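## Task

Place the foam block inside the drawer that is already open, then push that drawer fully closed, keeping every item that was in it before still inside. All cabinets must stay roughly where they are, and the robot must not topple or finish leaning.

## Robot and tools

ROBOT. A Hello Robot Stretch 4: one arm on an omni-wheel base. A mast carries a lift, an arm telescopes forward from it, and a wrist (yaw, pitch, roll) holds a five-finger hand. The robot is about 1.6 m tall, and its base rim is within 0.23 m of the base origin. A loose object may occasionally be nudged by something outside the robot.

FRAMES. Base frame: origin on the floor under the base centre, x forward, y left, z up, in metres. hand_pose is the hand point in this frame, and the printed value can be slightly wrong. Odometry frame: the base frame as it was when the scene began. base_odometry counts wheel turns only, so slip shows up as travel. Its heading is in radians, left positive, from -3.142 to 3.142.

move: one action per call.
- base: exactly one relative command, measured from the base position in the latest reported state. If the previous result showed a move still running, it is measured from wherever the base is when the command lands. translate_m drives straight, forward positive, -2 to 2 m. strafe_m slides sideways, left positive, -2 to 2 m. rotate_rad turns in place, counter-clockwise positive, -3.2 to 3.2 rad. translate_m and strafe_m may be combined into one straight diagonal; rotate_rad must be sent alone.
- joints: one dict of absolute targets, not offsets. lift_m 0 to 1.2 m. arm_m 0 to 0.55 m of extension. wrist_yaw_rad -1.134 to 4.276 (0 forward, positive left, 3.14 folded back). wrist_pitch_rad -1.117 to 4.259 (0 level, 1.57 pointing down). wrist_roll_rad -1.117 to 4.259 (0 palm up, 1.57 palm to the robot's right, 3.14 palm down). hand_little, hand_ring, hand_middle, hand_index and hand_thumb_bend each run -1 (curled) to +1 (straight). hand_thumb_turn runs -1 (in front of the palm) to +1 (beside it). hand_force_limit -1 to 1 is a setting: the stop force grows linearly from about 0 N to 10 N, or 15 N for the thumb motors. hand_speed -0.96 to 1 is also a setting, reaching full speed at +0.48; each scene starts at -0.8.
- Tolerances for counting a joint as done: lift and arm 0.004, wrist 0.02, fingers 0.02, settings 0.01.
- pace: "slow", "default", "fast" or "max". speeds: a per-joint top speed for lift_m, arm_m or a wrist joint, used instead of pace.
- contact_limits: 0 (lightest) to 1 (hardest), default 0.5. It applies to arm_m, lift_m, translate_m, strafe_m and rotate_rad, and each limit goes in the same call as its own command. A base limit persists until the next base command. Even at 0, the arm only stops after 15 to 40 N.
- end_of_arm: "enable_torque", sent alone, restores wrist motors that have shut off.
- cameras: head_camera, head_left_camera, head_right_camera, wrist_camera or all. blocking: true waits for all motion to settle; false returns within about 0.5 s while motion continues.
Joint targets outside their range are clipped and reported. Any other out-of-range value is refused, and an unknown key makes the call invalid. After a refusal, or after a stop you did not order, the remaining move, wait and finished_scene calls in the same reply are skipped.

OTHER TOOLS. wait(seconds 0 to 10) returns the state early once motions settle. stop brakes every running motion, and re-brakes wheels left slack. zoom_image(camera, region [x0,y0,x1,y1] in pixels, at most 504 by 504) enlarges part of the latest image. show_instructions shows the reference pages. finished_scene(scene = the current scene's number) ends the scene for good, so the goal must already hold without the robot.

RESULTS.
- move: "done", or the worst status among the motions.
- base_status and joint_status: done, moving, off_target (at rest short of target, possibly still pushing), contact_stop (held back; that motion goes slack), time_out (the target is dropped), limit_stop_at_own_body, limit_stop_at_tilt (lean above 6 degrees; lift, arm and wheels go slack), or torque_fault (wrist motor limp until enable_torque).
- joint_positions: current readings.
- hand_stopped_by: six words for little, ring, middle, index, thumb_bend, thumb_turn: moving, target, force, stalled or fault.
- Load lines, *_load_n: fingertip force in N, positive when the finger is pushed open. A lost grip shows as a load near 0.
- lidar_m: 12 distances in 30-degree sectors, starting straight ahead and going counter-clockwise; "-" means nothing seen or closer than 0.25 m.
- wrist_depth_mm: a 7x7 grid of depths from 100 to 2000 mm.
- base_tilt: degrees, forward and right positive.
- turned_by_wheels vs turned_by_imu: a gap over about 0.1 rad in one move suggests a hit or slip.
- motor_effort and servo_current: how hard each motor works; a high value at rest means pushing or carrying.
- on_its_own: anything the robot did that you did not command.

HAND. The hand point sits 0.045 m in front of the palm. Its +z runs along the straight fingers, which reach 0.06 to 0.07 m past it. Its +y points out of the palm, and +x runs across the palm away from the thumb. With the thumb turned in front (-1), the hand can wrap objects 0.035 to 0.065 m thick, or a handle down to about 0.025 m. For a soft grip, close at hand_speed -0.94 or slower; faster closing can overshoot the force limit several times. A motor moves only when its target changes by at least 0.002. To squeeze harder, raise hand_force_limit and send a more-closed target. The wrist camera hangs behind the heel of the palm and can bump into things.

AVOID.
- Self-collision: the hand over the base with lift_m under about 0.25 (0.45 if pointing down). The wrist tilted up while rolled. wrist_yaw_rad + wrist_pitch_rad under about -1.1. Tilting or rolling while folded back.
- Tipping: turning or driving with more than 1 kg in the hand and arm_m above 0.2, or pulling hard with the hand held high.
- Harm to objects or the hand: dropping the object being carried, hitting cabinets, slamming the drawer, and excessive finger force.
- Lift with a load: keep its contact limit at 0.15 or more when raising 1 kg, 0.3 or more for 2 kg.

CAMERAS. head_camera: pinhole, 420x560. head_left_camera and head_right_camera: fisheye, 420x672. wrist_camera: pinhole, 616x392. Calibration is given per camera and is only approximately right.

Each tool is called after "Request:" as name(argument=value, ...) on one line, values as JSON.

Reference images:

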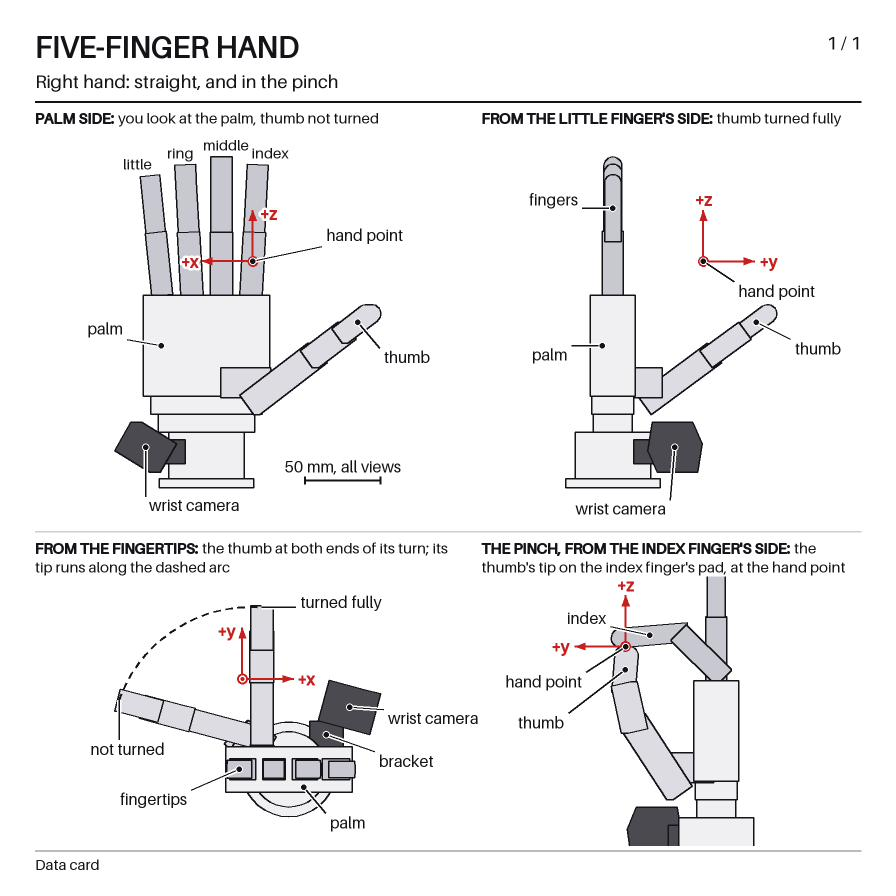

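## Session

Request:
move()

Scene clock: 0.00 s.
base_odometry: x=+0.000 y=+0.000 heading=+0.000
turned_by_wheels: +0.000
turned_by_imu: +0.000
base_tilt: forward=+0.4 right=+0.1
lidar_m: 2.50 2.49 2.80 1.52 1.46 2.76 3.58 2.95 2.51 1.65 1.59 2.41
base_status: not commanded
joint_positions: lift_m=+0.132 arm_m=+0.000 wrist_yaw_rad=+3.237 wrist_pitch_rad=+0.003 wrist_roll_rad=+0.000 hand_little=+1.000 hand_ring=+1.000 hand_middle=+1.000 hand_index=+1.000 hand_thumb_turn=+1.000 hand_thumb_bend=+1.000 hand_force_limit=+0.000 hand_speed=-0.800
joint_status: not commanded
measured_speeds: all 0
hand_stopped_by: target,target,target,target,target,target
little_load_n: 0.0
ring_load_n: 0.0
middle_load_n: 0.0
index_load_n: 0.0
thumb_bend_load_n: 0.0
thumb_turn_load_n: 0.0
motor_effort: lift_m=+21 arm_m=-4 wheel_0=-1 wheel_1=+1 wheel_2=+0
servo_current: wrist_yaw_rad=26 wrist_pitch_rad=33 wrist_roll_rad=26
hand_pose: x=-0.0609 y=+0.0966 z=+0.3701 quat_wxyz=(-0.522, -0.524, +0.476, +0.475) (m; base frame)
wrist_depth_mm: - - 129 - - - - / - - 129 - - - - / - 118 132 - - - - / 141 136 282 - - - - / 206 1661 1661 1661 1661 1983 - / 208 1060 125 116 - - - / 198 - - - - - -
pictures: head_camera, head_left_camera, head_right_camera, wrist_camera
camera_calibration:
wrist_camera: T_world_to_cam=[[-0.0882994, 0.996082, 0.00496749, -0.084585], [0.0430231, 0.00879608, -0.999035, 0.361521], [-0.995164, -0.0880005, -0.0436312, 0.123355], [0, 0, 0, 1]] pos_world=[0.0997364, 0.091929, 0.366974]

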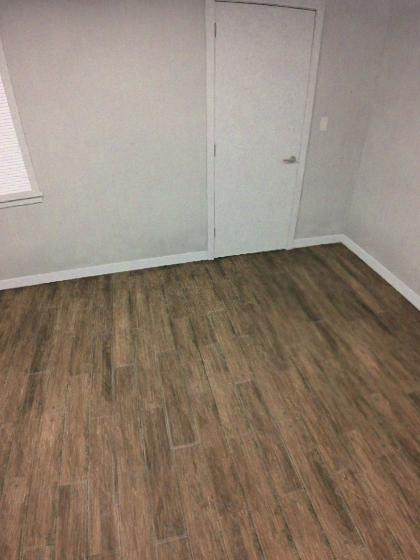

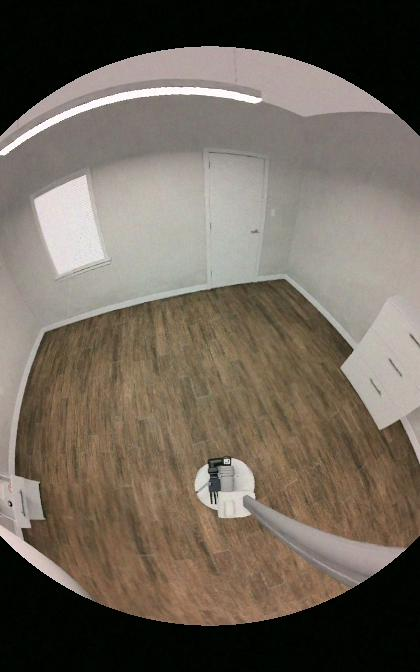

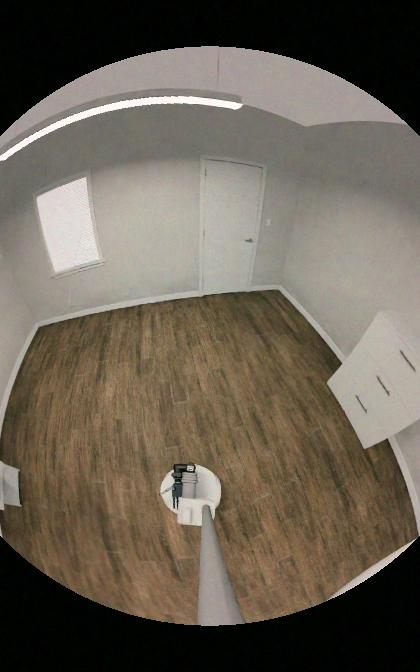

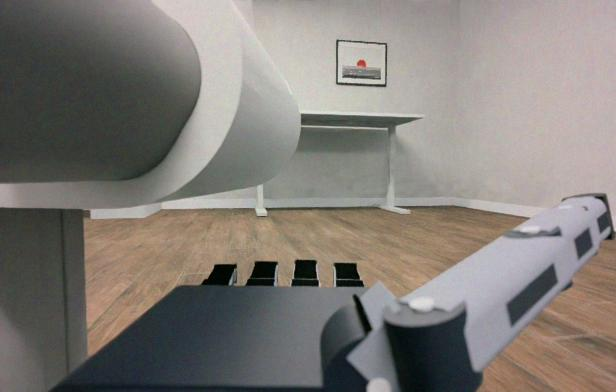

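Request:
zoom_image(camera="head_left_camera", region=[0, 440, 130, 610])

Scaled by 2.965 from the camera's 420x672 image, which has a finer 600x960 frame.

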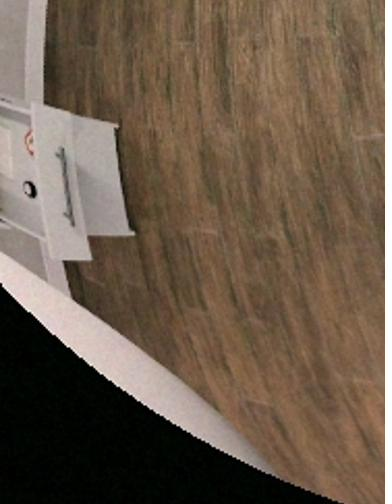

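Request:
move(base={"rotate_rad": 3.12}, joints={"wrist_yaw_rad": 0, "lift_m": 0.3, "hand_speed": 0.2, "hand_thumb_turn": -1}, pace="fast", cameras=["head_camera", "head_right_camera"])

Request:
zoom_image(camera="head_camera", region=[100, 80, 350, 280])

Scene clock: 2.83 s.
move: done
base_odometry: x=+0.000 y=+0.000 heading=+3.119
turned_by_wheels: +3.119
turned_by_imu: +3.089
base_tilt: forward=+0.5 right=+0.2
lidar_m: 2.80 2.77 2.63 1.65 1.60 2.38 2.51 2.48 2.77 2.39 1.42 2.63
base_status: done
joint_positions: lift_m=+0.300 arm_m=+0.000 wrist_yaw_rad=+0.003 wrist_pitch_rad=+0.003 wrist_roll_rad=+0.000 hand_little=+1.000 hand_ring=+1.000 hand_middle=+1.000 hand_index=+1.000 hand_thumb_turn=-1.000 hand_thumb_bend=+1.000 hand_force_limit=+0.000 hand_speed=+0.200
joint_status: all done
measured_speeds: all 0
hand_stopped_by: target,target,target,target,target,target
little_load_n: 0.0
ring_load_n: 0.0
middle_load_n: 0.0
index_load_n: 0.0
thumb_bend_load_n: 0.0
thumb_turn_load_n: 0.0
motor_effort: lift_m=+21(28) arm_m=-4(4) wheel_0=-4(13) wheel_1=-5(13) wheel_2=-5(20)
servo_current: wrist_yaw_rad=33(111) wrist_pitch_rad=39(46) wrist_roll_rad=26(39)
hand_pose: x=+0.3929 y=-0.1176 z=+0.5377 quat_wxyz=(+0.499, +0.500, +0.501, +0.500) (m; base frame)
wrist_depth_mm: - - - - - - - / - - - - - - - / - - - - - - - / - - - - - - - / - - - - - - - / 1397 1366 126 - - 1397 1430 / 976 - - - - - 1008
pictures: head_camera, head_right_camera

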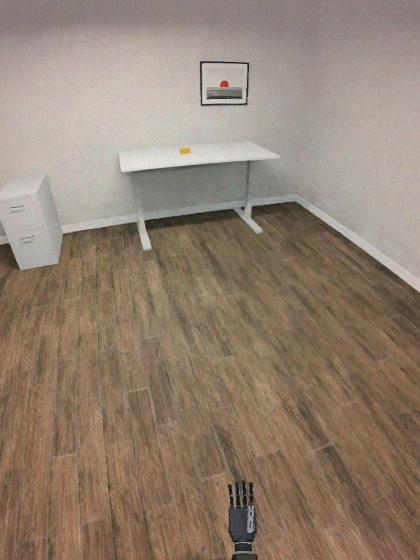

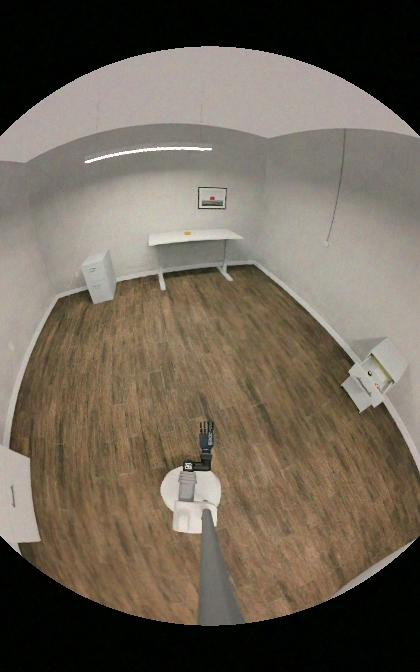

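Scaled by 2.016 from the camera's 420x560 image, which has a finer 1200x1600 frame.

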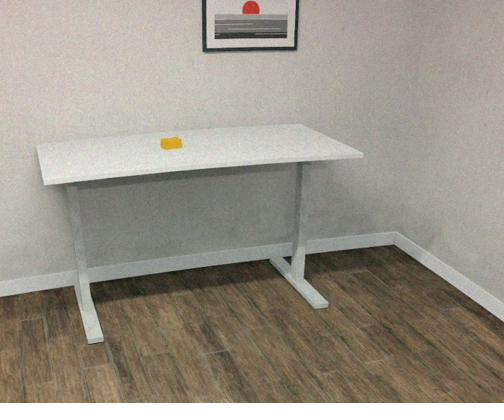

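Request:
move(base={"rotate_rad": 0.378}, joints={"wrist_roll_rad": 3.14}, pace="fast")

Request:
move(base={"translate_m": 2.0, "strafe_m": -0.82}, joints={"lift_m": 0.98, "wrist_pitch_rad": 0.5236, "hand_thumb_bend": 0.7}, pace="fast", cameras=["head_camera", "wrist_camera"])

Request:
zoom_image(camera="head_camera", region=[150, 180, 300, 330])

Scene clock: 5.60 s.
move: done
base_odometry: x=+0.000 y=+0.000 heading=-2.787
turned_by_wheels: +0.377
turned_by_imu: +0.373
base_tilt: forward=+0.5 right=+0.1
lidar_m: 2.76 2.94 2.21 1.57 1.71 2.57 2.49 2.60 2.51 1.44 2.52 2.87
base_status: done
joint_positions: lift_m=+0.300 arm_m=+0.000 wrist_yaw_rad=+0.002 wrist_pitch_rad=+0.003 wrist_roll_rad=+3.136 hand_little=+1.000 hand_ring=+1.000 hand_middle=+1.000 hand_index=+1.000 hand_thumb_turn=-1.000 hand_thumb_bend=+1.000 hand_force_limit=+0.000 hand_speed=+0.200
joint_status: all done
measured_speeds: all 0
hand_stopped_by: target,target,target,target,target,target
little_load_n: 0.0
ring_load_n: -0.5
middle_load_n: 0.0
index_load_n: -0.5
thumb_bend_load_n: 0.0
thumb_turn_load_n: 0.0
motor_effort: lift_m=+21(21) arm_m=-4(4) wheel_0=-4(9) wheel_1=-6(13) wheel_2=-4(16)
servo_current: wrist_yaw_rad=33(39) wrist_pitch_rad=39(46) wrist_roll_rad=39(104)
hand_pose: x=+0.3924 y=-0.0565 z=+0.4172 quat_wxyz=(-0.498, +0.503, -0.499, +0.500) (m; base frame)
wrist_depth_mm: 1008 1008 976 878 866 931 917 / 1661 1576 1499 1205 - 1397 1366 / - - - - - - - / - - - - - - - / - - - - - - - / - - 126 - - - - / - - - - - - -
pictures: none

Scene clock: 12.23 s.
move: done
base_odometry: x=-2.160 y=+0.075 heading=-2.787
turned_by_wheels: +0.001
turned_by_imu: +0.001
base_tilt: forward=+0.4 right=+0.3
lidar_m: 0.75 0.81 1.68 2.89 2.91 3.52 - 1.78 1.69 1.63 1.10 0.77
base_status: done
joint_positions: lift_m=+0.980 arm_m=+0.000 wrist_yaw_rad=+0.002 wrist_pitch_rad=+0.524 wrist_roll_rad=+3.136 hand_little=+1.000 hand_ring=+1.000 hand_middle=+1.000 hand_index=+1.000 hand_thumb_turn=-1.000 hand_thumb_bend=+0.700 hand_force_limit=+0.000 hand_speed=+0.200
joint_status: all done
measured_speeds: all 0
hand_stopped_by: target,target,target,target,target,target
little_load_n: 0.0
ring_load_n: 0.0
middle_load_n: 0.0
index_load_n: 0.0
thumb_bend_load_n: 0.0
thumb_turn_load_n: 0.0
motor_effort: lift_m=+22(28) arm_m=-4(4) wheel_0=+2(15) wheel_1=+6(10) wheel_2=-1(19)
servo_current: wrist_yaw_rad=33(39) wrist_pitch_rad=26(72) wrist_roll_rad=20(46)
hand_pose: x=+0.3326 y=-0.0566 z=+0.9950 quat_wxyz=(-0.353, +0.615, -0.610, +0.354) (m; base frame)
wrist_depth_mm: 1255 1229 1229 1205 1229 1205 1205 / 1464 1397 1499 1336 1397 1366 1430 / 1708 1229 1708 1661 - 1661 1661 / - - - - - - - / - - - - - - - / - - 125 - - - - / - - - - - - -
pictures: head_camera, wrist_camera
camera_calibration:
wrist_camera: T_world_to_cam=[[-0.0132274, 0.999899, -0.00516735, 0.084971], [0.464684, 0.0107229, 0.885412, -1.04498], [0.885378, 0.00931053, -0.464779, 0.327784], [0, 0, 0, 1]] pos_world=[0.196496, -0.0768091, 1.07802]

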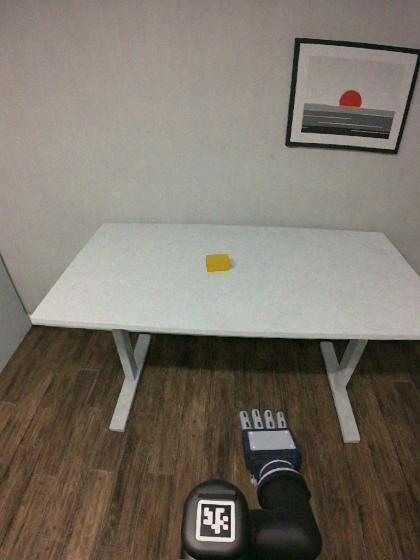

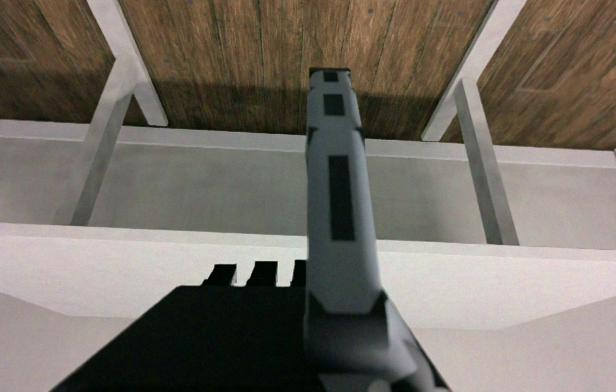

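Scaled by 3.360 from the camera's 420x560 image, which has a finer 1200x1600 frame.

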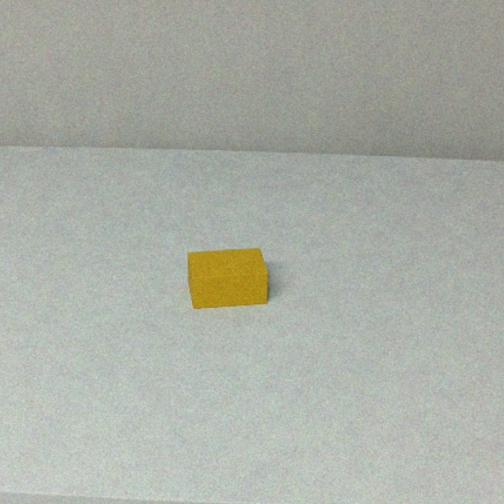

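Request:
move(base={"translate_m": 0.45, "strafe_m": 0.058}, joints={"wrist_yaw_rad": 0.174, "hand_thumb_bend": 0.95, "arm_m": 0.29}, pace="fast", cameras=["head_camera", "wrist_camera"])

Scene clock: 15.50 s.
move: done
base_odometry: x=-2.562 y=-0.136 heading=-2.787
turned_by_wheels: +0.000
turned_by_imu: +0.000
base_tilt: forward=+0.3 right=+0.3
lidar_m: 0.31 0.33 0.49 1.66 2.97 3.41 - 2.26 1.73 1.67 0.46 0.34
base_status: done
joint_positions: lift_m=+0.980 arm_m=+0.290 wrist_yaw_rad=+0.172 wrist_pitch_rad=+0.524 wrist_roll_rad=+3.137 hand_little=+1.000 hand_ring=+1.000 hand_middle=+1.000 hand_index=+1.000 hand_thumb_turn=-1.000 hand_thumb_bend=+0.950 hand_force_limit=+0.000 hand_speed=+0.200
joint_status: all done
measured_speeds: all 0
hand_stopped_by: target,target,target,target,target,target
little_load_n: 0.0
ring_load_n: 0.0
middle_load_n: 0.0
index_load_n: 0.0
thumb_bend_load_n: 0.0
thumb_turn_load_n: 0.0
motor_effort: lift_m=+23(23) arm_m=+5(11) wheel_0=+2(9) wheel_1=+6(13) wheel_2=-4(18)
servo_current: wrist_yaw_rad=26(78) wrist_pitch_rad=33(39) wrist_roll_rad=33(46)
hand_pose: x=+0.6296 y=-0.0285 z=+0.9950 quat_wxyz=(-0.382, +0.664, -0.556, +0.323) (m; base frame)
wrist_depth_mm: 248 246 244 236 241 240 239 / 291 289 287 105 276 282 282 / - - - - - - - / - - - - - - - / 591 615 640 - - - - / 554 580 126 - - 741 759 / 521 - - - - - 699
pictures: head_camera, wrist_camera
camera_calibration:
wrist_camera: T_world_to_cam=[[-0.181783, 0.983326, -0.00508241, 0.166296], [0.456353, 0.0889399, 0.885343, -1.17571], [0.871032, 0.158621, -0.464912, 0.0780238], [0, 0, 0, 1]] pos_world=[0.498806, -0.0713324, 1.07802]

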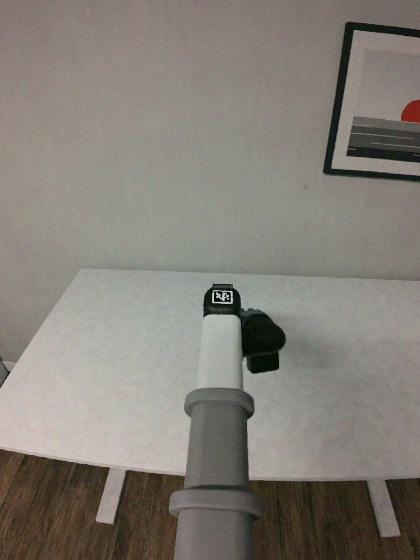

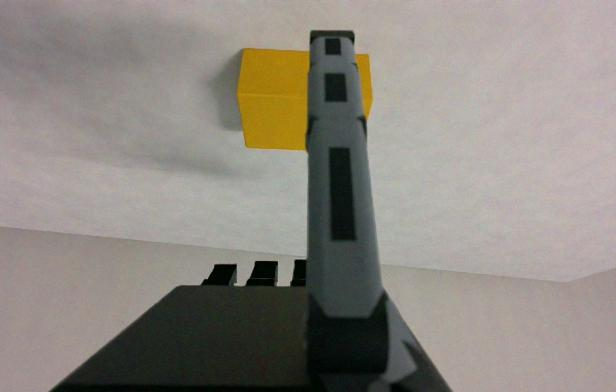

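Request:
move(base={"strafe_m": 0.0157}, joints={"wrist_yaw_rad": 0.116, "hand_thumb_bend": 1.0, "arm_m": 0.373})

Request:
move(joints={"lift_m": 0.925}, cameras=["wrist_camera"])

Scene clock: 17.30 s.
move: done
base_odometry: x=-2.557 y=-0.150 heading=-2.787
turned_by_wheels: +0.000
turned_by_imu: +0.000
base_tilt: forward=+0.5 right=+0.2
lidar_m: 0.32 0.36 0.51 1.64 2.97 3.35 - 2.31 1.76 1.69 0.46 0.32
base_status: done
joint_positions: lift_m=+0.980 arm_m=+0.373 wrist_yaw_rad=+0.119 wrist_pitch_rad=+0.524 wrist_roll_rad=+3.137 hand_little=+1.000 hand_ring=+1.000 hand_middle=+1.000 hand_index=+1.000 hand_thumb_turn=-1.000 hand_thumb_bend=+1.000 hand_force_limit=+0.000 hand_speed=+0.200
joint_status: all done
measured_speeds: all 0
hand_stopped_by: target,target,target,target,target,target
little_load_n: 0.0
ring_load_n: 0.0
middle_load_n: 0.0
index_load_n: 0.0
thumb_bend_load_n: 0.0
thumb_turn_load_n: 0.0
motor_effort: lift_m=+22(23) arm_m=+6(11) wheel_0=-4(10) wheel_1=+5(14) wheel_2=+0(3)
servo_current: wrist_yaw_rad=26(59) wrist_pitch_rad=33(46) wrist_roll_rad=33(39)
hand_pose: x=+0.7108 y=-0.0374 z=+0.9950 quat_wxyz=(-0.373, +0.649, -0.573, +0.333) (m; base frame)
wrist_depth_mm: 247 246 238 186 196 239 239 / 293 290 289 211 274 283 282 / - - - - - - - / - - - - - - - / 535 554 574 597 - 647 668 / 496 521 126 - - 621 640 / 466 - - - - - 580
pictures: none

Scene clock: 18.43 s.
move: done
base_odometry: x=-2.557 y=-0.150 heading=-2.787
turned_by_wheels: +0.000
turned_by_imu: +0.000
base_tilt: forward=+0.4 right=+0.2
lidar_m: 0.31 0.34 0.49 1.64 2.95 3.40 - 2.29 1.74 1.70 0.47 0.33
base_status: not commanded
joint_positions: lift_m=+0.925 arm_m=+0.373 wrist_yaw_rad=+0.119 wrist_pitch_rad=+0.524 wrist_roll_rad=+3.137 hand_little=+1.000 hand_ring=+1.000 hand_middle=+1.000 hand_index=+1.000 hand_thumb_turn=-1.000 hand_thumb_bend=+1.000 hand_force_limit=+0.000 hand_speed=+0.200
joint_status: all done
measured_speeds: all 0
hand_stopped_by: target,target,target,target,target,target
little_load_n: 0.0
ring_load_n: 0.0
middle_load_n: -0.5
index_load_n: 0.0
thumb_bend_load_n: 0.0
thumb_turn_load_n: 0.0
motor_effort: lift_m=+17(20) arm_m=+5(6) wheel_0=-4(4) wheel_1=+5(6) wheel_2=+0(0)
servo_current: wrist_yaw_rad=33(33) wrist_pitch_rad=39(46) wrist_roll_rad=26(46)
hand_pose: x=+0.7108 y=-0.0374 z=+0.9404 quat_wxyz=(-0.373, +0.649, -0.573, +0.333) (m; base frame)
wrist_depth_mm: 185 178 154 147 147 179 178 / 218 217 200 143 147 211 209 / 270 266 263 188 - 255 254 / - - - - - - - / 525 544 - - - - - / 500 521 126 - - 615 634 / 469 - - - - - 585
pictures: wrist_camera
camera_calibration:
wrist_camera: T_world_to_cam=[[-0.129408, 0.991579, -0.00505322, 0.152599], [0.460405, 0.0645982, 0.885355, -1.16744], [0.878226, 0.112246, -0.464887, -0.0235595], [0, 0, 0, 1]] pos_world=[0.577935, -0.0732547, 1.02342]

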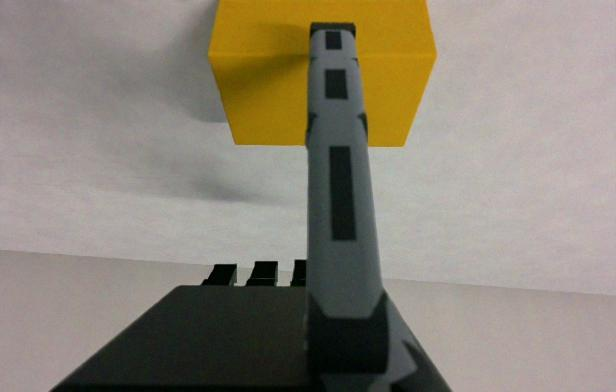

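Request:
move(joints={"lift_m": 0.888, "hand_speed": -0.3, "hand_index": 0.5, "hand_middle": 0.5}, pace="slow", contact_limits={"lift_m": 0.05}, cameras=["wrist_camera"])

Scene clock: 19.80 s.
move: done
base_odometry: x=-2.557 y=-0.150 heading=-2.787
turned_by_wheels: +0.000
turned_by_imu: +0.000
base_tilt: forward=+0.4 right=+0.2
lidar_m: 0.33 0.35 0.48 1.66 2.97 3.41 - 2.27 1.76 1.70 0.48 0.33
base_status: not commanded
joint_positions: lift_m=+0.888 arm_m=+0.373 wrist_yaw_rad=+0.119 wrist_pitch_rad=+0.524 wrist_roll_rad=+3.137 hand_little=+1.000 hand_ring=+1.000 hand_middle=+0.500 hand_index=+0.500 hand_thumb_turn=-1.000 hand_thumb_bend=+1.000 hand_force_limit=+0.000 hand_speed=-0.300
joint_status: all done
measured_speeds: all 0
hand_stopped_by: target,target,target,target,target,target
little_load_n: 0.0
ring_load_n: 0.0
middle_load_n: 0.0
index_load_n: 0.0
thumb_bend_load_n: 0.0
thumb_turn_load_n: 0.0
motor_effort: lift_m=+17(18) arm_m=+5(6) wheel_0=-4(4) wheel_1=+5(6) wheel_2=+0(0)
servo_current: wrist_yaw_rad=33(39) wrist_pitch_rad=26(39) wrist_roll_rad=26(39)
contact_limits: lift_m 0.05
hand_pose: x=+0.7108 y=-0.0374 z=+0.9034 quat_wxyz=(-0.373, +0.649, -0.573, +0.333) (m; base frame)
wrist_depth_mm: 146 141 136 135 138 137 137 / 167 166 136 128 129 161 161 / 207 204 134 128 126 197 195 / 267 264 259 163 - 251 249 / - - - - - - - / 496 512 126 - - - 627 / 469 - - - - - 585
pictures: wrist_camera
camera_calibration:
wrist_camera: T_world_to_cam=[[-0.129408, 0.991579, -0.00505322, 0.152412], [0.460405, 0.0645982, 0.885355, -1.13469], [0.878226, 0.112246, -0.464887, -0.0407604], [0, 0, 0, 1]] pos_world=[0.577935, -0.0732547, 0.986422]

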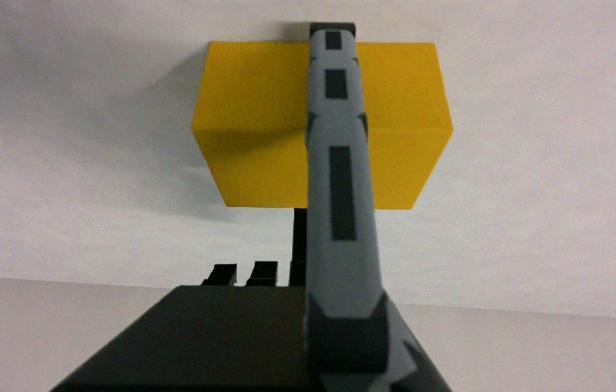

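Request:
move(joints={"hand_speed": -0.85, "hand_force_limit": -0.7, "hand_index": -0.4, "hand_middle": -0.4, "hand_thumb_bend": 0.2}, cameras=["wrist_camera"])

Scene clock: 23.37 s.
move: off_target
base_odometry: x=-2.557 y=-0.150 heading=-2.787
turned_by_wheels: +0.000
turned_by_imu: +0.001
base_tilt: forward=+0.5 right=+0.2
lidar_m: 0.30 0.35 0.50 1.62 2.93 3.36 - 2.29 1.77 1.68 0.47 0.35
base_status: not commanded
joint_positions: lift_m=+0.888 arm_m=+0.373 wrist_yaw_rad=+0.119 wrist_pitch_rad=+0.524 wrist_roll_rad=+3.137 hand_little=+1.000 hand_ring=+1.000 hand_middle=+0.154 hand_index=+0.140 hand_thumb_turn=-1.000 hand_thumb_bend=+0.824 hand_force_limit=-0.700 hand_speed=-0.850
joint_status: hand_middle off_target (ended at +0.154, target -0.400); hand_index off_target (ended at +0.140, target -0.400); hand_thumb_bend off_target (ended at +0.824, target +0.200); the others done
measured_speeds: all 0
hand_stopped_by: target,target,force,force,force,target
little_load_n: 0.0
ring_load_n: 0.0
middle_load_n: 1.5
index_load_n: 3.0
thumb_bend_load_n: 4.5
thumb_turn_load_n: 0.0
motor_effort: lift_m=+17(18) arm_m=+6(6) wheel_0=-4(4) wheel_1=+5(6) wheel_2=+0(0)
servo_current: wrist_yaw_rad=26(39) wrist_pitch_rad=26(46) wrist_roll_rad=20(39)
contact_limits: lift_m 0.05
hand_pose: x=+0.7108 y=-0.0374 z=+0.9034 quat_wxyz=(-0.373, +0.649, -0.573, +0.333) (m; base frame)
wrist_depth_mm: 146 140 136 139 138 137 137 / 168 166 137 131 134 161 161 / 206 204 134 127 126 198 195 / 267 264 247 163 - 251 249 / - - - - - - - / 500 512 126 - - - 621 / 469 - - - - - 585
pictures: wrist_camera
camera_calibration:
wrist_camera: T_world_to_cam=[[-0.129408, 0.991579, -0.00505322, 0.152412], [0.460405, 0.0645982, 0.885355, -1.13469], [0.878226, 0.112246, -0.464887, -0.0407604], [0, 0, 0, 1]] pos_world=[0.577935, -0.0732547, 0.986422]

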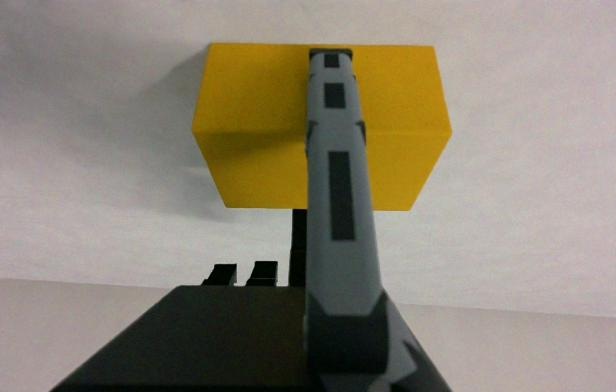

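Request:
move(joints={"hand_speed": -0.94, "hand_force_limit": 0.0, "hand_index": -0.45, "hand_middle": -0.45, "hand_thumb_bend": 0.15})

Request:
move(joints={"lift_m": 0.94}, pace="slow", cameras=["wrist_camera"])

Scene clock: 23.93 s.
move: off_target
base_odometry: x=-2.557 y=-0.150 heading=-2.787
turned_by_wheels: +0.000
turned_by_imu: +0.000
base_tilt: forward=+0.4 right=+0.2
lidar_m: 0.33 0.35 0.49 1.64 2.97 3.38 - 2.30 1.77 1.70 0.49 0.33
base_status: not commanded
joint_positions: lift_m=+0.888 arm_m=+0.373 wrist_yaw_rad=+0.119 wrist_pitch_rad=+0.524 wrist_roll_rad=+3.137 hand_little=+1.000 hand_ring=+1.000 hand_middle=+0.134 hand_index=+0.119 hand_thumb_turn=-1.000 hand_thumb_bend=+0.823 hand_force_limit=+0.000 hand_speed=-0.940
joint_status: hand_middle off_target (ended at +0.134, target -0.450); hand_index off_target (ended at +0.119, target -0.450); hand_thumb_bend off_target (ended at +0.823, target +0.150); the others done
measured_speeds: all 0
hand_stopped_by: target,target,force,force,force,target
little_load_n: 0.0
ring_load_n: 0.0
middle_load_n: 5.0
index_load_n: 5.5
thumb_bend_load_n: 10.5
thumb_turn_load_n: 0.0
motor_effort: lift_m=+17(17) arm_m=+6(6) wheel_0=-4(4) wheel_1=+6(6) wheel_2=+0(0)
servo_current: wrist_yaw_rad=26(33) wrist_pitch_rad=39(39) wrist_roll_rad=26(39)
contact_limits: lift_m 0.05
hand_pose: x=+0.7108 y=-0.0374 z=+0.9034 quat_wxyz=(-0.373, +0.649, -0.573, +0.333) (m; base frame)
wrist_depth_mm: 146 141 137 139 138 138 137 / 167 167 135 130 132 162 161 / 207 204 134 128 126 197 196 / 267 264 260 163 - 253 249 / - - - - - - - / 496 517 126 - - - 615 / 469 - - - - - 585
pictures: none

Scene clock: 25.23 s.
move: done
base_odometry: x=-2.557 y=-0.150 heading=-2.787
turned_by_wheels: +0.000
turned_by_imu: +0.000
base_tilt: forward=+0.4 right=+0.1
lidar_m: 0.30 0.34 0.48 1.66 2.97 3.37 - 2.30 1.79 1.70 0.49 0.35
base_status: not commanded
joint_positions: lift_m=+0.940 arm_m=+0.373 wrist_yaw_rad=+0.119 wrist_pitch_rad=+0.524 wrist_roll_rad=+3.137 hand_little=+1.000 hand_ring=+1.000 hand_middle=+0.134 hand_index=+0.119 hand_thumb_turn=-1.000 hand_thumb_bend=+0.823 hand_force_limit=+0.000 hand_speed=-0.940
joint_status: all done
measured_speeds: all 0
hand_stopped_by: target,target,force,force,force,target
little_load_n: 0.0
ring_load_n: 0.0
middle_load_n: 5.5
index_load_n: 5.5
thumb_bend_load_n: 10.5
thumb_turn_load_n: 0.0
motor_effort: lift_m=+24(25) arm_m=+6(6) wheel_0=-4(4) wheel_1=+5(6) wheel_2=+0(0)
servo_current: wrist_yaw_rad=33(39) wrist_pitch_rad=20(39) wrist_roll_rad=33(39)
hand_pose: x=+0.7108 y=-0.0374 z=+0.9549 quat_wxyz=(-0.373, +0.649, -0.573, +0.333) (m; base frame)
wrist_depth_mm: 201 200 193 191 190 195 194 / 238 236 135 129 132 229 228 / 279 278 134 128 126 278 277 / - - - 163 - - - / 525 549 554 - - - - / 492 512 126 - - 621 634 / 473 - - - - - 591
pictures: wrist_camera
camera_calibration:
wrist_camera: T_world_to_cam=[[-0.129408, 0.991579, -0.00505322, 0.152672], [0.460405, 0.0645982, 0.885355, -1.18028], [0.878226, 0.112246, -0.464887, -0.0168187], [0, 0, 0, 1]] pos_world=[0.577935, -0.0732547, 1.03792]

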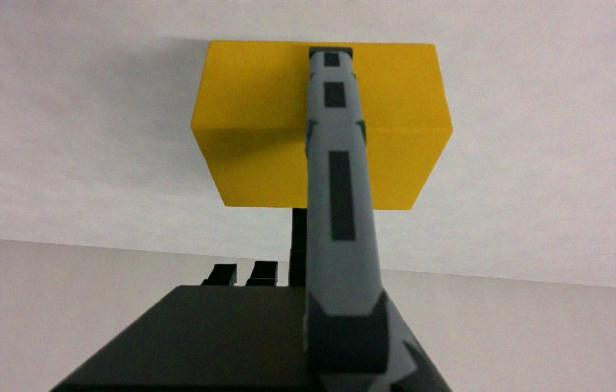

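Request:
move(base={"translate_m": -2.0, "strafe_m": 0.47}, joints={"arm_m": 0.02}, pace="fast")

Request:
move(base={"rotate_rad": -1.596}, joints={"wrist_yaw_rad": 0.0, "lift_m": 0.8, "wrist_pitch_rad": 0.9}, cameras=["head_camera", "wrist_camera"])

Request:
zoom_image(camera="head_camera", region=[150, 200, 400, 450])

Scene clock: 32.70 s.
move: done
base_odometry: x=-0.518 y=+0.104 heading=-2.787
turned_by_wheels: -0.001
turned_by_imu: +0.002
base_tilt: forward=+0.3 right=+0.1
lidar_m: 2.31 2.58 2.46 1.89 1.94 3.06 2.97 2.98 1.25 1.21 2.22 2.43
base_status: done
joint_positions: lift_m=+0.940 arm_m=+0.020 wrist_yaw_rad=+0.118 wrist_pitch_rad=+0.524 wrist_roll_rad=+3.137 hand_little=+1.000 hand_ring=+1.000 hand_middle=+0.134 hand_index=+0.119 hand_thumb_turn=-1.000 hand_thumb_bend=+0.823 hand_force_limit=+0.000 hand_speed=-0.940
joint_status: all done
measured_speeds: all 0
hand_stopped_by: target,target,force,force,force,target
little_load_n: 0.0
ring_load_n: 0.0
middle_load_n: 5.0
index_load_n: 5.5
thumb_bend_load_n: 10.5
thumb_turn_load_n: 0.0
motor_effort: lift_m=+23(24) arm_m=-5(11) wheel_0=-1(14) wheel_1=-7(10) wheel_2=+2(19)
servo_current: wrist_yaw_rad=33(39) wrist_pitch_rad=26(52) wrist_roll_rad=33(59)
hand_pose: x=+0.3582 y=-0.0374 z=+0.9550 quat_wxyz=(-0.373, +0.649, -0.574, +0.333) (m; base frame)
wrist_depth_mm: 1182 1182 1160 1138 1118 1160 1138 / 1397 1397 135 130 132 1366 1366 / 1708 1708 135 128 125 1661 1661 / - - - 163 - - - / - - - - - - - / - - 126 - - - - / - - - - - - -
pictures: none

Scene clock: 34.87 s.
move: done
base_odometry: x=-0.518 y=+0.104 heading=+1.901
turned_by_wheels: -1.595
turned_by_imu: -1.579
base_tilt: forward=+0.4 right=+0.2
lidar_m: 1.19 2.22 2.40 2.30 2.58 2.50 1.91 1.97 3.05 2.94 3.04 1.23
base_status: done
joint_positions: lift_m=+0.800 arm_m=+0.020 wrist_yaw_rad=+0.003 wrist_pitch_rad=+0.899 wrist_roll_rad=+3.137 hand_little=+1.000 hand_ring=+1.000 hand_middle=+0.134 hand_index=+0.119 hand_thumb_turn=-1.000 hand_thumb_bend=+0.823 hand_force_limit=+0.000 hand_speed=-0.940
joint_status: all done
measured_speeds: all 0
hand_stopped_by: target,target,force,force,force,target
little_load_n: 0.0
ring_load_n: 0.0
middle_load_n: 5.5
index_load_n: 5.5
thumb_bend_load_n: 10.5
thumb_turn_load_n: 0.0
motor_effort: lift_m=+18(22) arm_m=-5(6) wheel_0=+4(10) wheel_1=+5(12) wheel_2=+5(14)
servo_current: wrist_yaw_rad=33(72) wrist_pitch_rad=39(78) wrist_roll_rad=20(46)
hand_pose: x=+0.2818 y=-0.0567 z=+0.7675 quat_wxyz=(-0.233, +0.670, -0.665, +0.233) (m; base frame)
wrist_depth_mm: 842 854 842 831 809 842 831 / 946 946 135 129 132 917 904 / 1060 1042 134 128 126 1042 1025 / 1182 1182 1182 163 - 1160 1138 / 1366 1336 1336 1281 - 1336 1336 / 1618 1537 126 - - 1576 1499 / 1921 - - - - - 1863
pictures: head_camera, wrist_camera
camera_calibration:
wrist_camera: T_world_to_cam=[[-0.0147456, 0.999891, -0.000701524, 0.0801642], [0.756919, 0.0116209, 0.653405, -0.724112], [0.653342, 0.00910384, -0.757008, 0.556759], [0, 0, 0, 1]] pos_world=[0.185523, -0.0768093, 0.894666]

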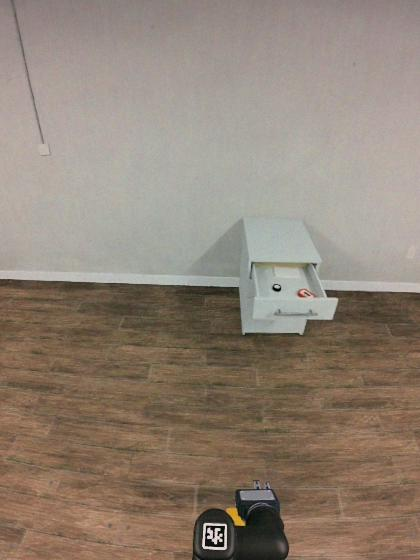

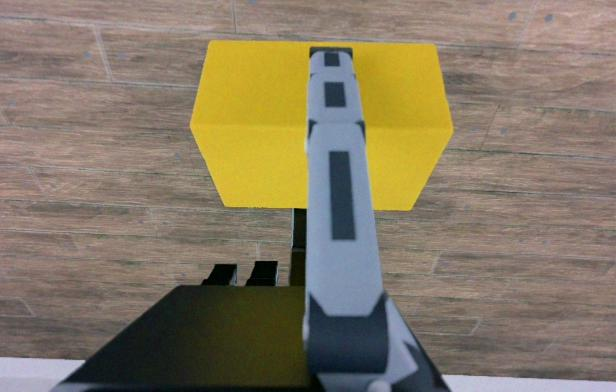

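Scaled by 2.016 from the camera's 420x560 image, which has a finer 1200x1600 frame.

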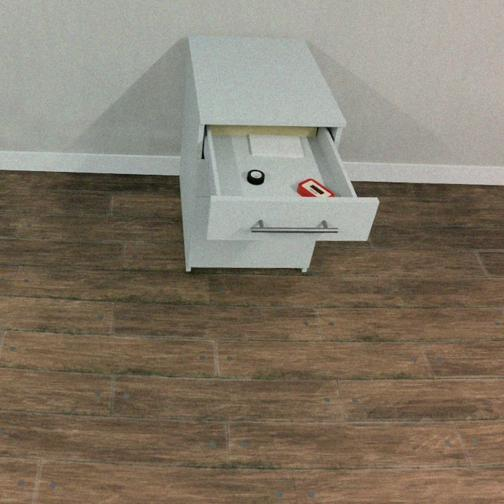

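Request:
zoom_image(camera="head_camera", region=[235, 250, 345, 330])

Scaled by 4.582 from the camera's 420x560 image, which has a finer 1200x1600 frame.

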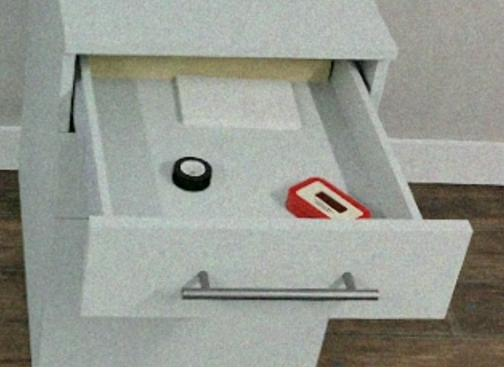

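Request:
move(base={"rotate_rad": 0.031})

Request:
move(base={"translate_m": 0.96, "strafe_m": -0.33}, joints={"lift_m": 0.85, "wrist_pitch_rad": 0.785}, cameras=["head_camera", "wrist_camera"])

Request:
zoom_image(camera="head_camera", region=[130, 370, 320, 560])

Scene clock: 35.93 s.
move: done
base_odometry: x=-0.518 y=+0.104 heading=+1.931
turned_by_wheels: +0.030
turned_by_imu: +0.030
base_tilt: forward=+0.4 right=+0.2
lidar_m: 1.23 2.25 2.41 2.31 2.59 2.46 1.90 2.01 3.04 2.95 2.93 1.23
base_status: done
joint_positions: lift_m=+0.800 arm_m=+0.020 wrist_yaw_rad=+0.002 wrist_pitch_rad=+0.899 wrist_roll_rad=+3.137 hand_little=+1.000 hand_ring=+1.000 hand_middle=+0.134 hand_index=+0.119 hand_thumb_turn=-1.000 hand_thumb_bend=+0.823 hand_force_limit=+0.000 hand_speed=-0.940
joint_status: not commanded
measured_speeds: all 0
hand_stopped_by: target,target,force,force,force,target
little_load_n: 0.0
ring_load_n: 0.0
middle_load_n: 5.0
index_load_n: 5.5
thumb_bend_load_n: 10.5
thumb_turn_load_n: -0.5
motor_effort: lift_m=+18(18) arm_m=-5(5) wheel_0=-4(4) wheel_1=-6(8) wheel_2=-5(12)
servo_current: wrist_yaw_rad=26(39) wrist_pitch_rad=52(52) wrist_roll_rad=26(39)
hand_pose: x=+0.2817 y=-0.0567 z=+0.7675 quat_wxyz=(-0.233, +0.670, -0.665, +0.233) (m; base frame)
wrist_depth_mm: 854 842 831 820 820 831 831 / 946 917 135 130 132 931 917 / 1042 1060 134 128 126 1025 1008 / 1182 1182 1182 163 - 1160 1160 / 1336 1366 1366 1255 - 1366 1336 / 1618 1537 126 - - 1576 1537 / 1808 - - - - - 1863
pictures: none

Scene clock: 40.73 s.
move: done
base_odometry: x=-0.548 y=+1.118 heading=+1.932
turned_by_wheels: +0.001
turned_by_imu: +0.000
base_tilt: forward=+0.4 right=+0.2
lidar_m: 0.25 0.25 1.76 2.60 2.77 3.44 2.88 3.52 2.73 2.62 0.38 0.25
base_status: done
joint_positions: lift_m=+0.850 arm_m=+0.020 wrist_yaw_rad=+0.002 wrist_pitch_rad=+0.792 wrist_roll_rad=+3.137 hand_little=+1.000 hand_ring=+1.000 hand_middle=+0.134 hand_index=+0.119 hand_thumb_turn=-1.000 hand_thumb_bend=+0.823 hand_force_limit=+0.000 hand_speed=-0.940
joint_status: all done
measured_speeds: all 0
hand_stopped_by: target,target,force,force,force,target
little_load_n: 0.0
ring_load_n: 0.0
middle_load_n: 5.5
index_load_n: 5.5
thumb_bend_load_n: 10.5
thumb_turn_load_n: 0.0
motor_effort: lift_m=+22(26) arm_m=-5(5) wheel_0=+4(13) wheel_1=+7(9) wheel_2=-4(18)
servo_current: wrist_yaw_rad=33(39) wrist_pitch_rad=46(111) wrist_roll_rad=7(46)
hand_pose: x=+0.3037 y=-0.0567 z=+0.8281 quat_wxyz=(-0.268, +0.657, -0.652, +0.269) (m; base frame)
wrist_depth_mm: 931 891 - - 389 364 917 / 1042 1008 132 130 132 1025 1025 / 1205 1205 134 128 126 1160 1182 / - 1308 525 163 - 1336 1336 / - - - - - - - / 1025 1042 126 - - - - / 917 - - - - - 1025
pictures: head_camera, wrist_camera
camera_calibration:
wrist_camera: T_world_to_cam=[[-0.014315, 0.999896, -0.0019786, 0.081452], [0.682779, 0.0112206, 0.730539, -0.821633], [0.730485, 0.00910674, -0.682868, 0.503476], [0, 0, 0, 1]] pos_world=[0.194378, -0.0768093, 0.944204]

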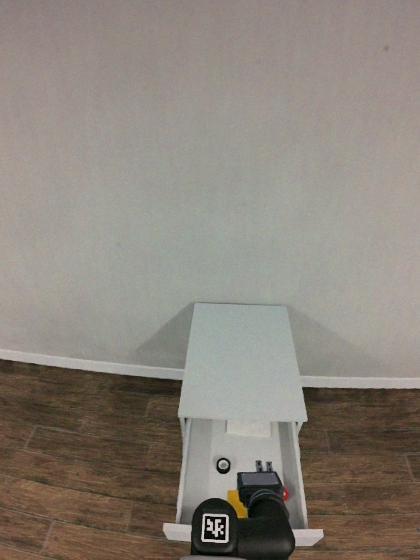

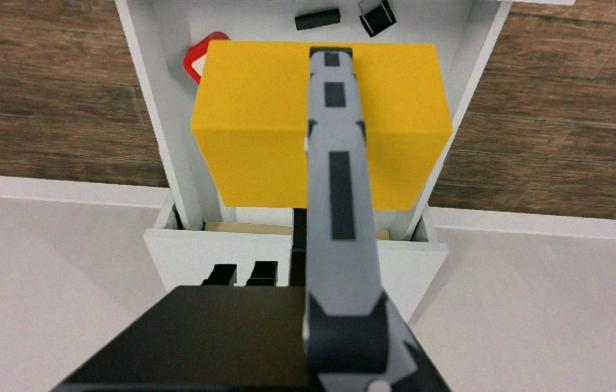

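Scaled by 2.653 from the camera's 420x560 image, which has a finer 1200x1600 frame.

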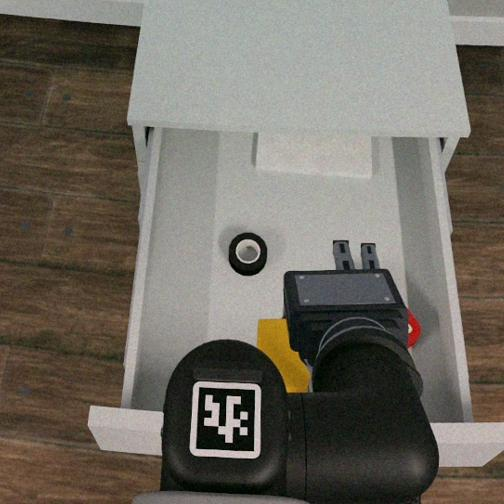

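Request:
move(base={"strafe_m": -0.06}, joints={"arm_m": 0.16, "wrist_pitch_rad": 0.646, "lift_m": 0.7})

Request:
move(joints={"lift_m": 0.62}, contact_limits={"lift_m": 0.1}, cameras=["head_camera", "wrist_camera"])

Request:
zoom_image(camera="head_camera", region=[130, 370, 320, 560])

Scene clock: 43.63 s.
move: done
base_odometry: x=-0.492 y=+1.139 heading=+1.931
turned_by_wheels: +0.000
turned_by_imu: +0.000
base_tilt: forward=+0.3 right=+0.2
lidar_m: 0.25 0.27 1.77 2.66 2.83 3.48 2.86 3.53 2.67 2.52 1.63 0.26
base_status: done
joint_positions: lift_m=+0.700 arm_m=+0.160 wrist_yaw_rad=+0.002 wrist_pitch_rad=+0.654 wrist_roll_rad=+3.137 hand_little=+1.000 hand_ring=+1.000 hand_middle=+0.134 hand_index=+0.119 hand_thumb_turn=-1.000 hand_thumb_bend=+0.823 hand_force_limit=+0.000 hand_speed=-0.940
joint_status: all done
measured_speeds: all 0
hand_stopped_by: target,target,force,force,force,target
little_load_n: 0.0
ring_load_n: 0.0
middle_load_n: 5.0
index_load_n: 5.5
thumb_bend_load_n: 11.0
thumb_turn_load_n: 0.0
motor_effort: lift_m=+17(21) arm_m=+5(10) wheel_0=+3(14) wheel_1=-4(14) wheel_2=+0(5)
servo_current: wrist_yaw_rad=33(39) wrist_pitch_rad=39(117) wrist_roll_rad=33(46)
hand_pose: x=+0.4698 y=-0.0566 z=+0.6958 quat_wxyz=(-0.312, +0.636, -0.632, +0.313) (m; base frame)
wrist_depth_mm: 831 250 - - - - - / 960 306 132 130 132 - - / 1078 1042 135 128 126 - 327 / 976 976 351 163 - 402 357 / 891 891 - - - - - / 809 831 125 - - - 904 / 750 - - - - - 842
pictures: none

Scene clock: 44.93 s.
move: done
base_odometry: x=-0.492 y=+1.139 heading=+1.931
turned_by_wheels: +0.000
turned_by_imu: +0.000
base_tilt: forward=+0.4 right=+0.1
lidar_m: 0.25 0.25 1.76 2.68 2.84 3.41 2.87 3.53 2.66 2.56 1.60 0.25
base_status: not commanded
joint_positions: lift_m=+0.620 arm_m=+0.160 wrist_yaw_rad=+0.002 wrist_pitch_rad=+0.654 wrist_roll_rad=+3.137 hand_little=+1.000 hand_ring=+1.000 hand_middle=+0.134 hand_index=+0.119 hand_thumb_turn=-1.000 hand_thumb_bend=+0.823 hand_force_limit=+0.000 hand_speed=-0.940
joint_status: all done
measured_speeds: all 0
hand_stopped_by: target,target,force,force,force,target
little_load_n: 0.0
ring_load_n: 0.0
middle_load_n: 5.5
index_load_n: 5.5
thumb_bend_load_n: 10.5
thumb_turn_load_n: 0.0
motor_effort: lift_m=+18(19) arm_m=+5(6) wheel_0=+3(3) wheel_1=-4(4) wheel_2=+0(1)
servo_current: wrist_yaw_rad=33(33) wrist_pitch_rad=52(59) wrist_roll_rad=33(33)
contact_limits: lift_m 0.1
hand_pose: x=+0.4698 y=-0.0566 z=+0.6158 quat_wxyz=(-0.312, +0.636, -0.632, +0.313) (m; base frame)
wrist_depth_mm: 154 200 173 175 192 196 195 / 174 217 135 130 132 213 218 / 946 224 129 128 126 - - / 976 264 164 163 - - 309 / 891 303 364 353 - 394 322 / 809 304 125 - - 389 - / 750 - - - - - -
pictures: head_camera, wrist_camera
camera_calibration:
wrist_camera: T_world_to_cam=[[-0.0137612, 0.999899, -0.00354277, 0.0840922], [0.575797, 0.010821, 0.817521, -0.783281], [0.817477, 0.00921013, -0.575888, 0.130432], [0, 0, 0, 1]] pos_world=[0.345543, -0.0768092, 0.715761]

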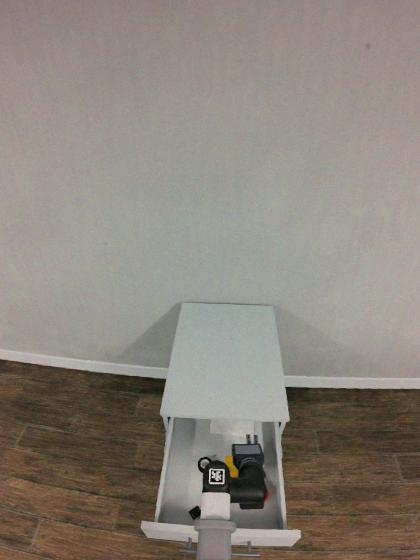

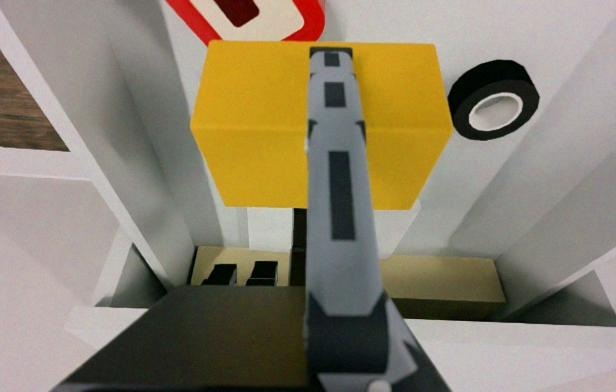

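Scaled by 2.653 from the camera's 420x560 image, which has a finer 1200x1600 frame.

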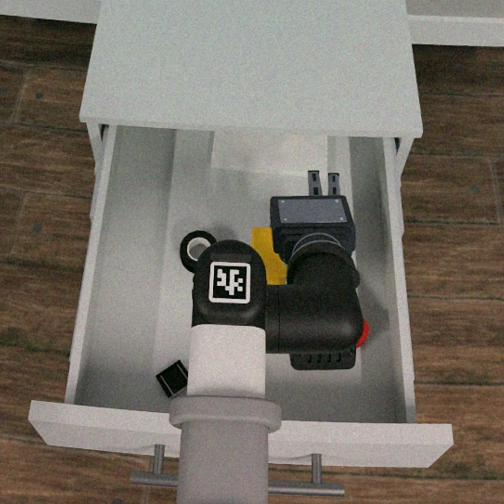

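Request:
move(joints={"arm_m": 0.176})

Request:
move(joints={"lift_m": 0.575}, contact_limits={"lift_m": 0.05}, pace="slow", cameras=["head_camera", "wrist_camera"])

Request:
zoom_image(camera="head_camera", region=[130, 370, 320, 560])

Scene clock: 46.87 s.
move: done
base_odometry: x=-0.492 y=+1.139 heading=+1.931
turned_by_wheels: +0.000
turned_by_imu: +0.000
base_tilt: forward=+0.4 right=+0.2
lidar_m: 0.25 0.26 1.77 2.65 2.85 3.47 2.90 3.53 2.67 2.57 1.65 0.25
base_status: not commanded
joint_positions: lift_m=+0.620 arm_m=+0.176 wrist_yaw_rad=+0.002 wrist_pitch_rad=+0.654 wrist_roll_rad=+3.137 hand_little=+1.000 hand_ring=+1.000 hand_middle=+0.134 hand_index=+0.119 hand_thumb_turn=-1.000 hand_thumb_bend=+0.823 hand_force_limit=+0.000 hand_speed=-0.940
joint_status: all done
measured_speeds: all 0
hand_stopped_by: target,target,force,force,force,target
little_load_n: 0.0
ring_load_n: 0.0
middle_load_n: 5.5
index_load_n: 5.5
thumb_bend_load_n: 10.5
thumb_turn_load_n: 0.0
motor_effort: lift_m=+18(18) arm_m=+5(12) wheel_0=+3(3) wheel_1=-4(4) wheel_2=+0(0)
servo_current: wrist_yaw_rad=33(39) wrist_pitch_rad=39(52) wrist_roll_rad=20(33)
contact_limits: lift_m 0.1
hand_pose: x=+0.4858 y=-0.0566 z=+0.6158 quat_wxyz=(-0.312, +0.636, -0.632, +0.313) (m; base frame)
wrist_depth_mm: 154 199 176 180 192 191 195 / 174 217 135 130 132 215 - / 960 225 129 128 126 - - / 960 264 164 163 - - 309 / 878 296 362 215 - 389 319 / 798 283 125 - - - 345 / 732 - - - - - -
pictures: none

Scene clock: 48.10 s.
move: done
base_odometry: x=-0.492 y=+1.139 heading=+1.931
turned_by_wheels: +0.000
turned_by_imu: +0.000
base_tilt: forward=+0.4 right=+0.1
lidar_m: 0.25 0.27 1.78 2.66 2.85 3.48 2.87 3.54 2.67 2.56 1.62 0.25
base_status: not commanded
joint_positions: lift_m=+0.576 arm_m=+0.176 wrist_yaw_rad=+0.002 wrist_pitch_rad=+0.650 wrist_roll_rad=+3.138 hand_little=+1.000 hand_ring=+1.000 hand_middle=+0.133 hand_index=+0.120 hand_thumb_turn=-1.000 hand_thumb_bend=+0.823 hand_force_limit=+0.000 hand_speed=-0.940
joint_status: all done
measured_speeds: all 0
hand_stopped_by: target,target,force,force,force,target
little_load_n: -0.5
ring_load_n: 0.0
middle_load_n: 2.0
index_load_n: 8.0
thumb_bend_load_n: 10.0
thumb_turn_load_n: 1.5
motor_effort: lift_m=+13(19) arm_m=+5(6) wheel_0=+3(3) wheel_1=-4(4) wheel_2=+0(0)
servo_current: wrist_yaw_rad=33(39) wrist_pitch_rad=33(59) wrist_roll_rad=26(33)
contact_limits: lift_m 0.05
hand_pose: x=+0.4866 y=-0.0566 z=+0.5718 quat_wxyz=(-0.314, +0.635, -0.632, +0.314) (m; base frame)
wrist_depth_mm: 151 136 132 135 150 154 154 / 168 178 133 126 133 172 - / 162 210 123 121 131 195 188 / 166 230 129 139 - - - / 866 251 287 215 - - 303 / 788 260 126 - - - 317 / 732 - - - - - -
pictures: head_camera, wrist_camera
camera_calibration:
wrist_camera: T_world_to_cam=[[-0.0130416, 0.999911, -0.00275051, 0.0832689], [0.572401, 0.00972109, 0.819916, -0.756811], [0.81987, 0.00911864, -0.572477, 0.0882343], [0, 0, 0, 1]] pos_world=[0.361945, -0.0767091, 0.671263]

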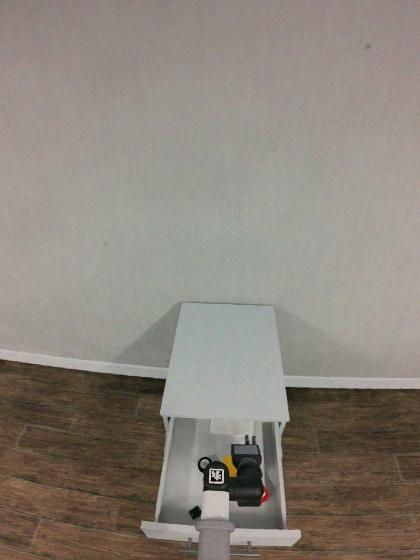

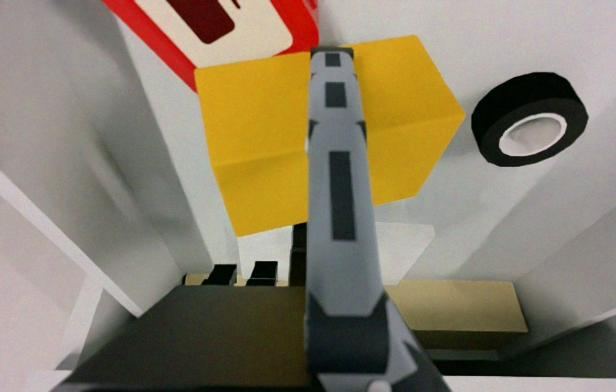

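Scaled by 2.653 from the camera's 420x560 image, which has a finer 1200x1600 frame.

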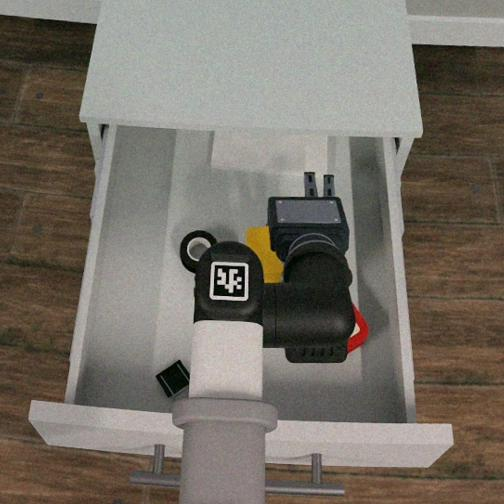

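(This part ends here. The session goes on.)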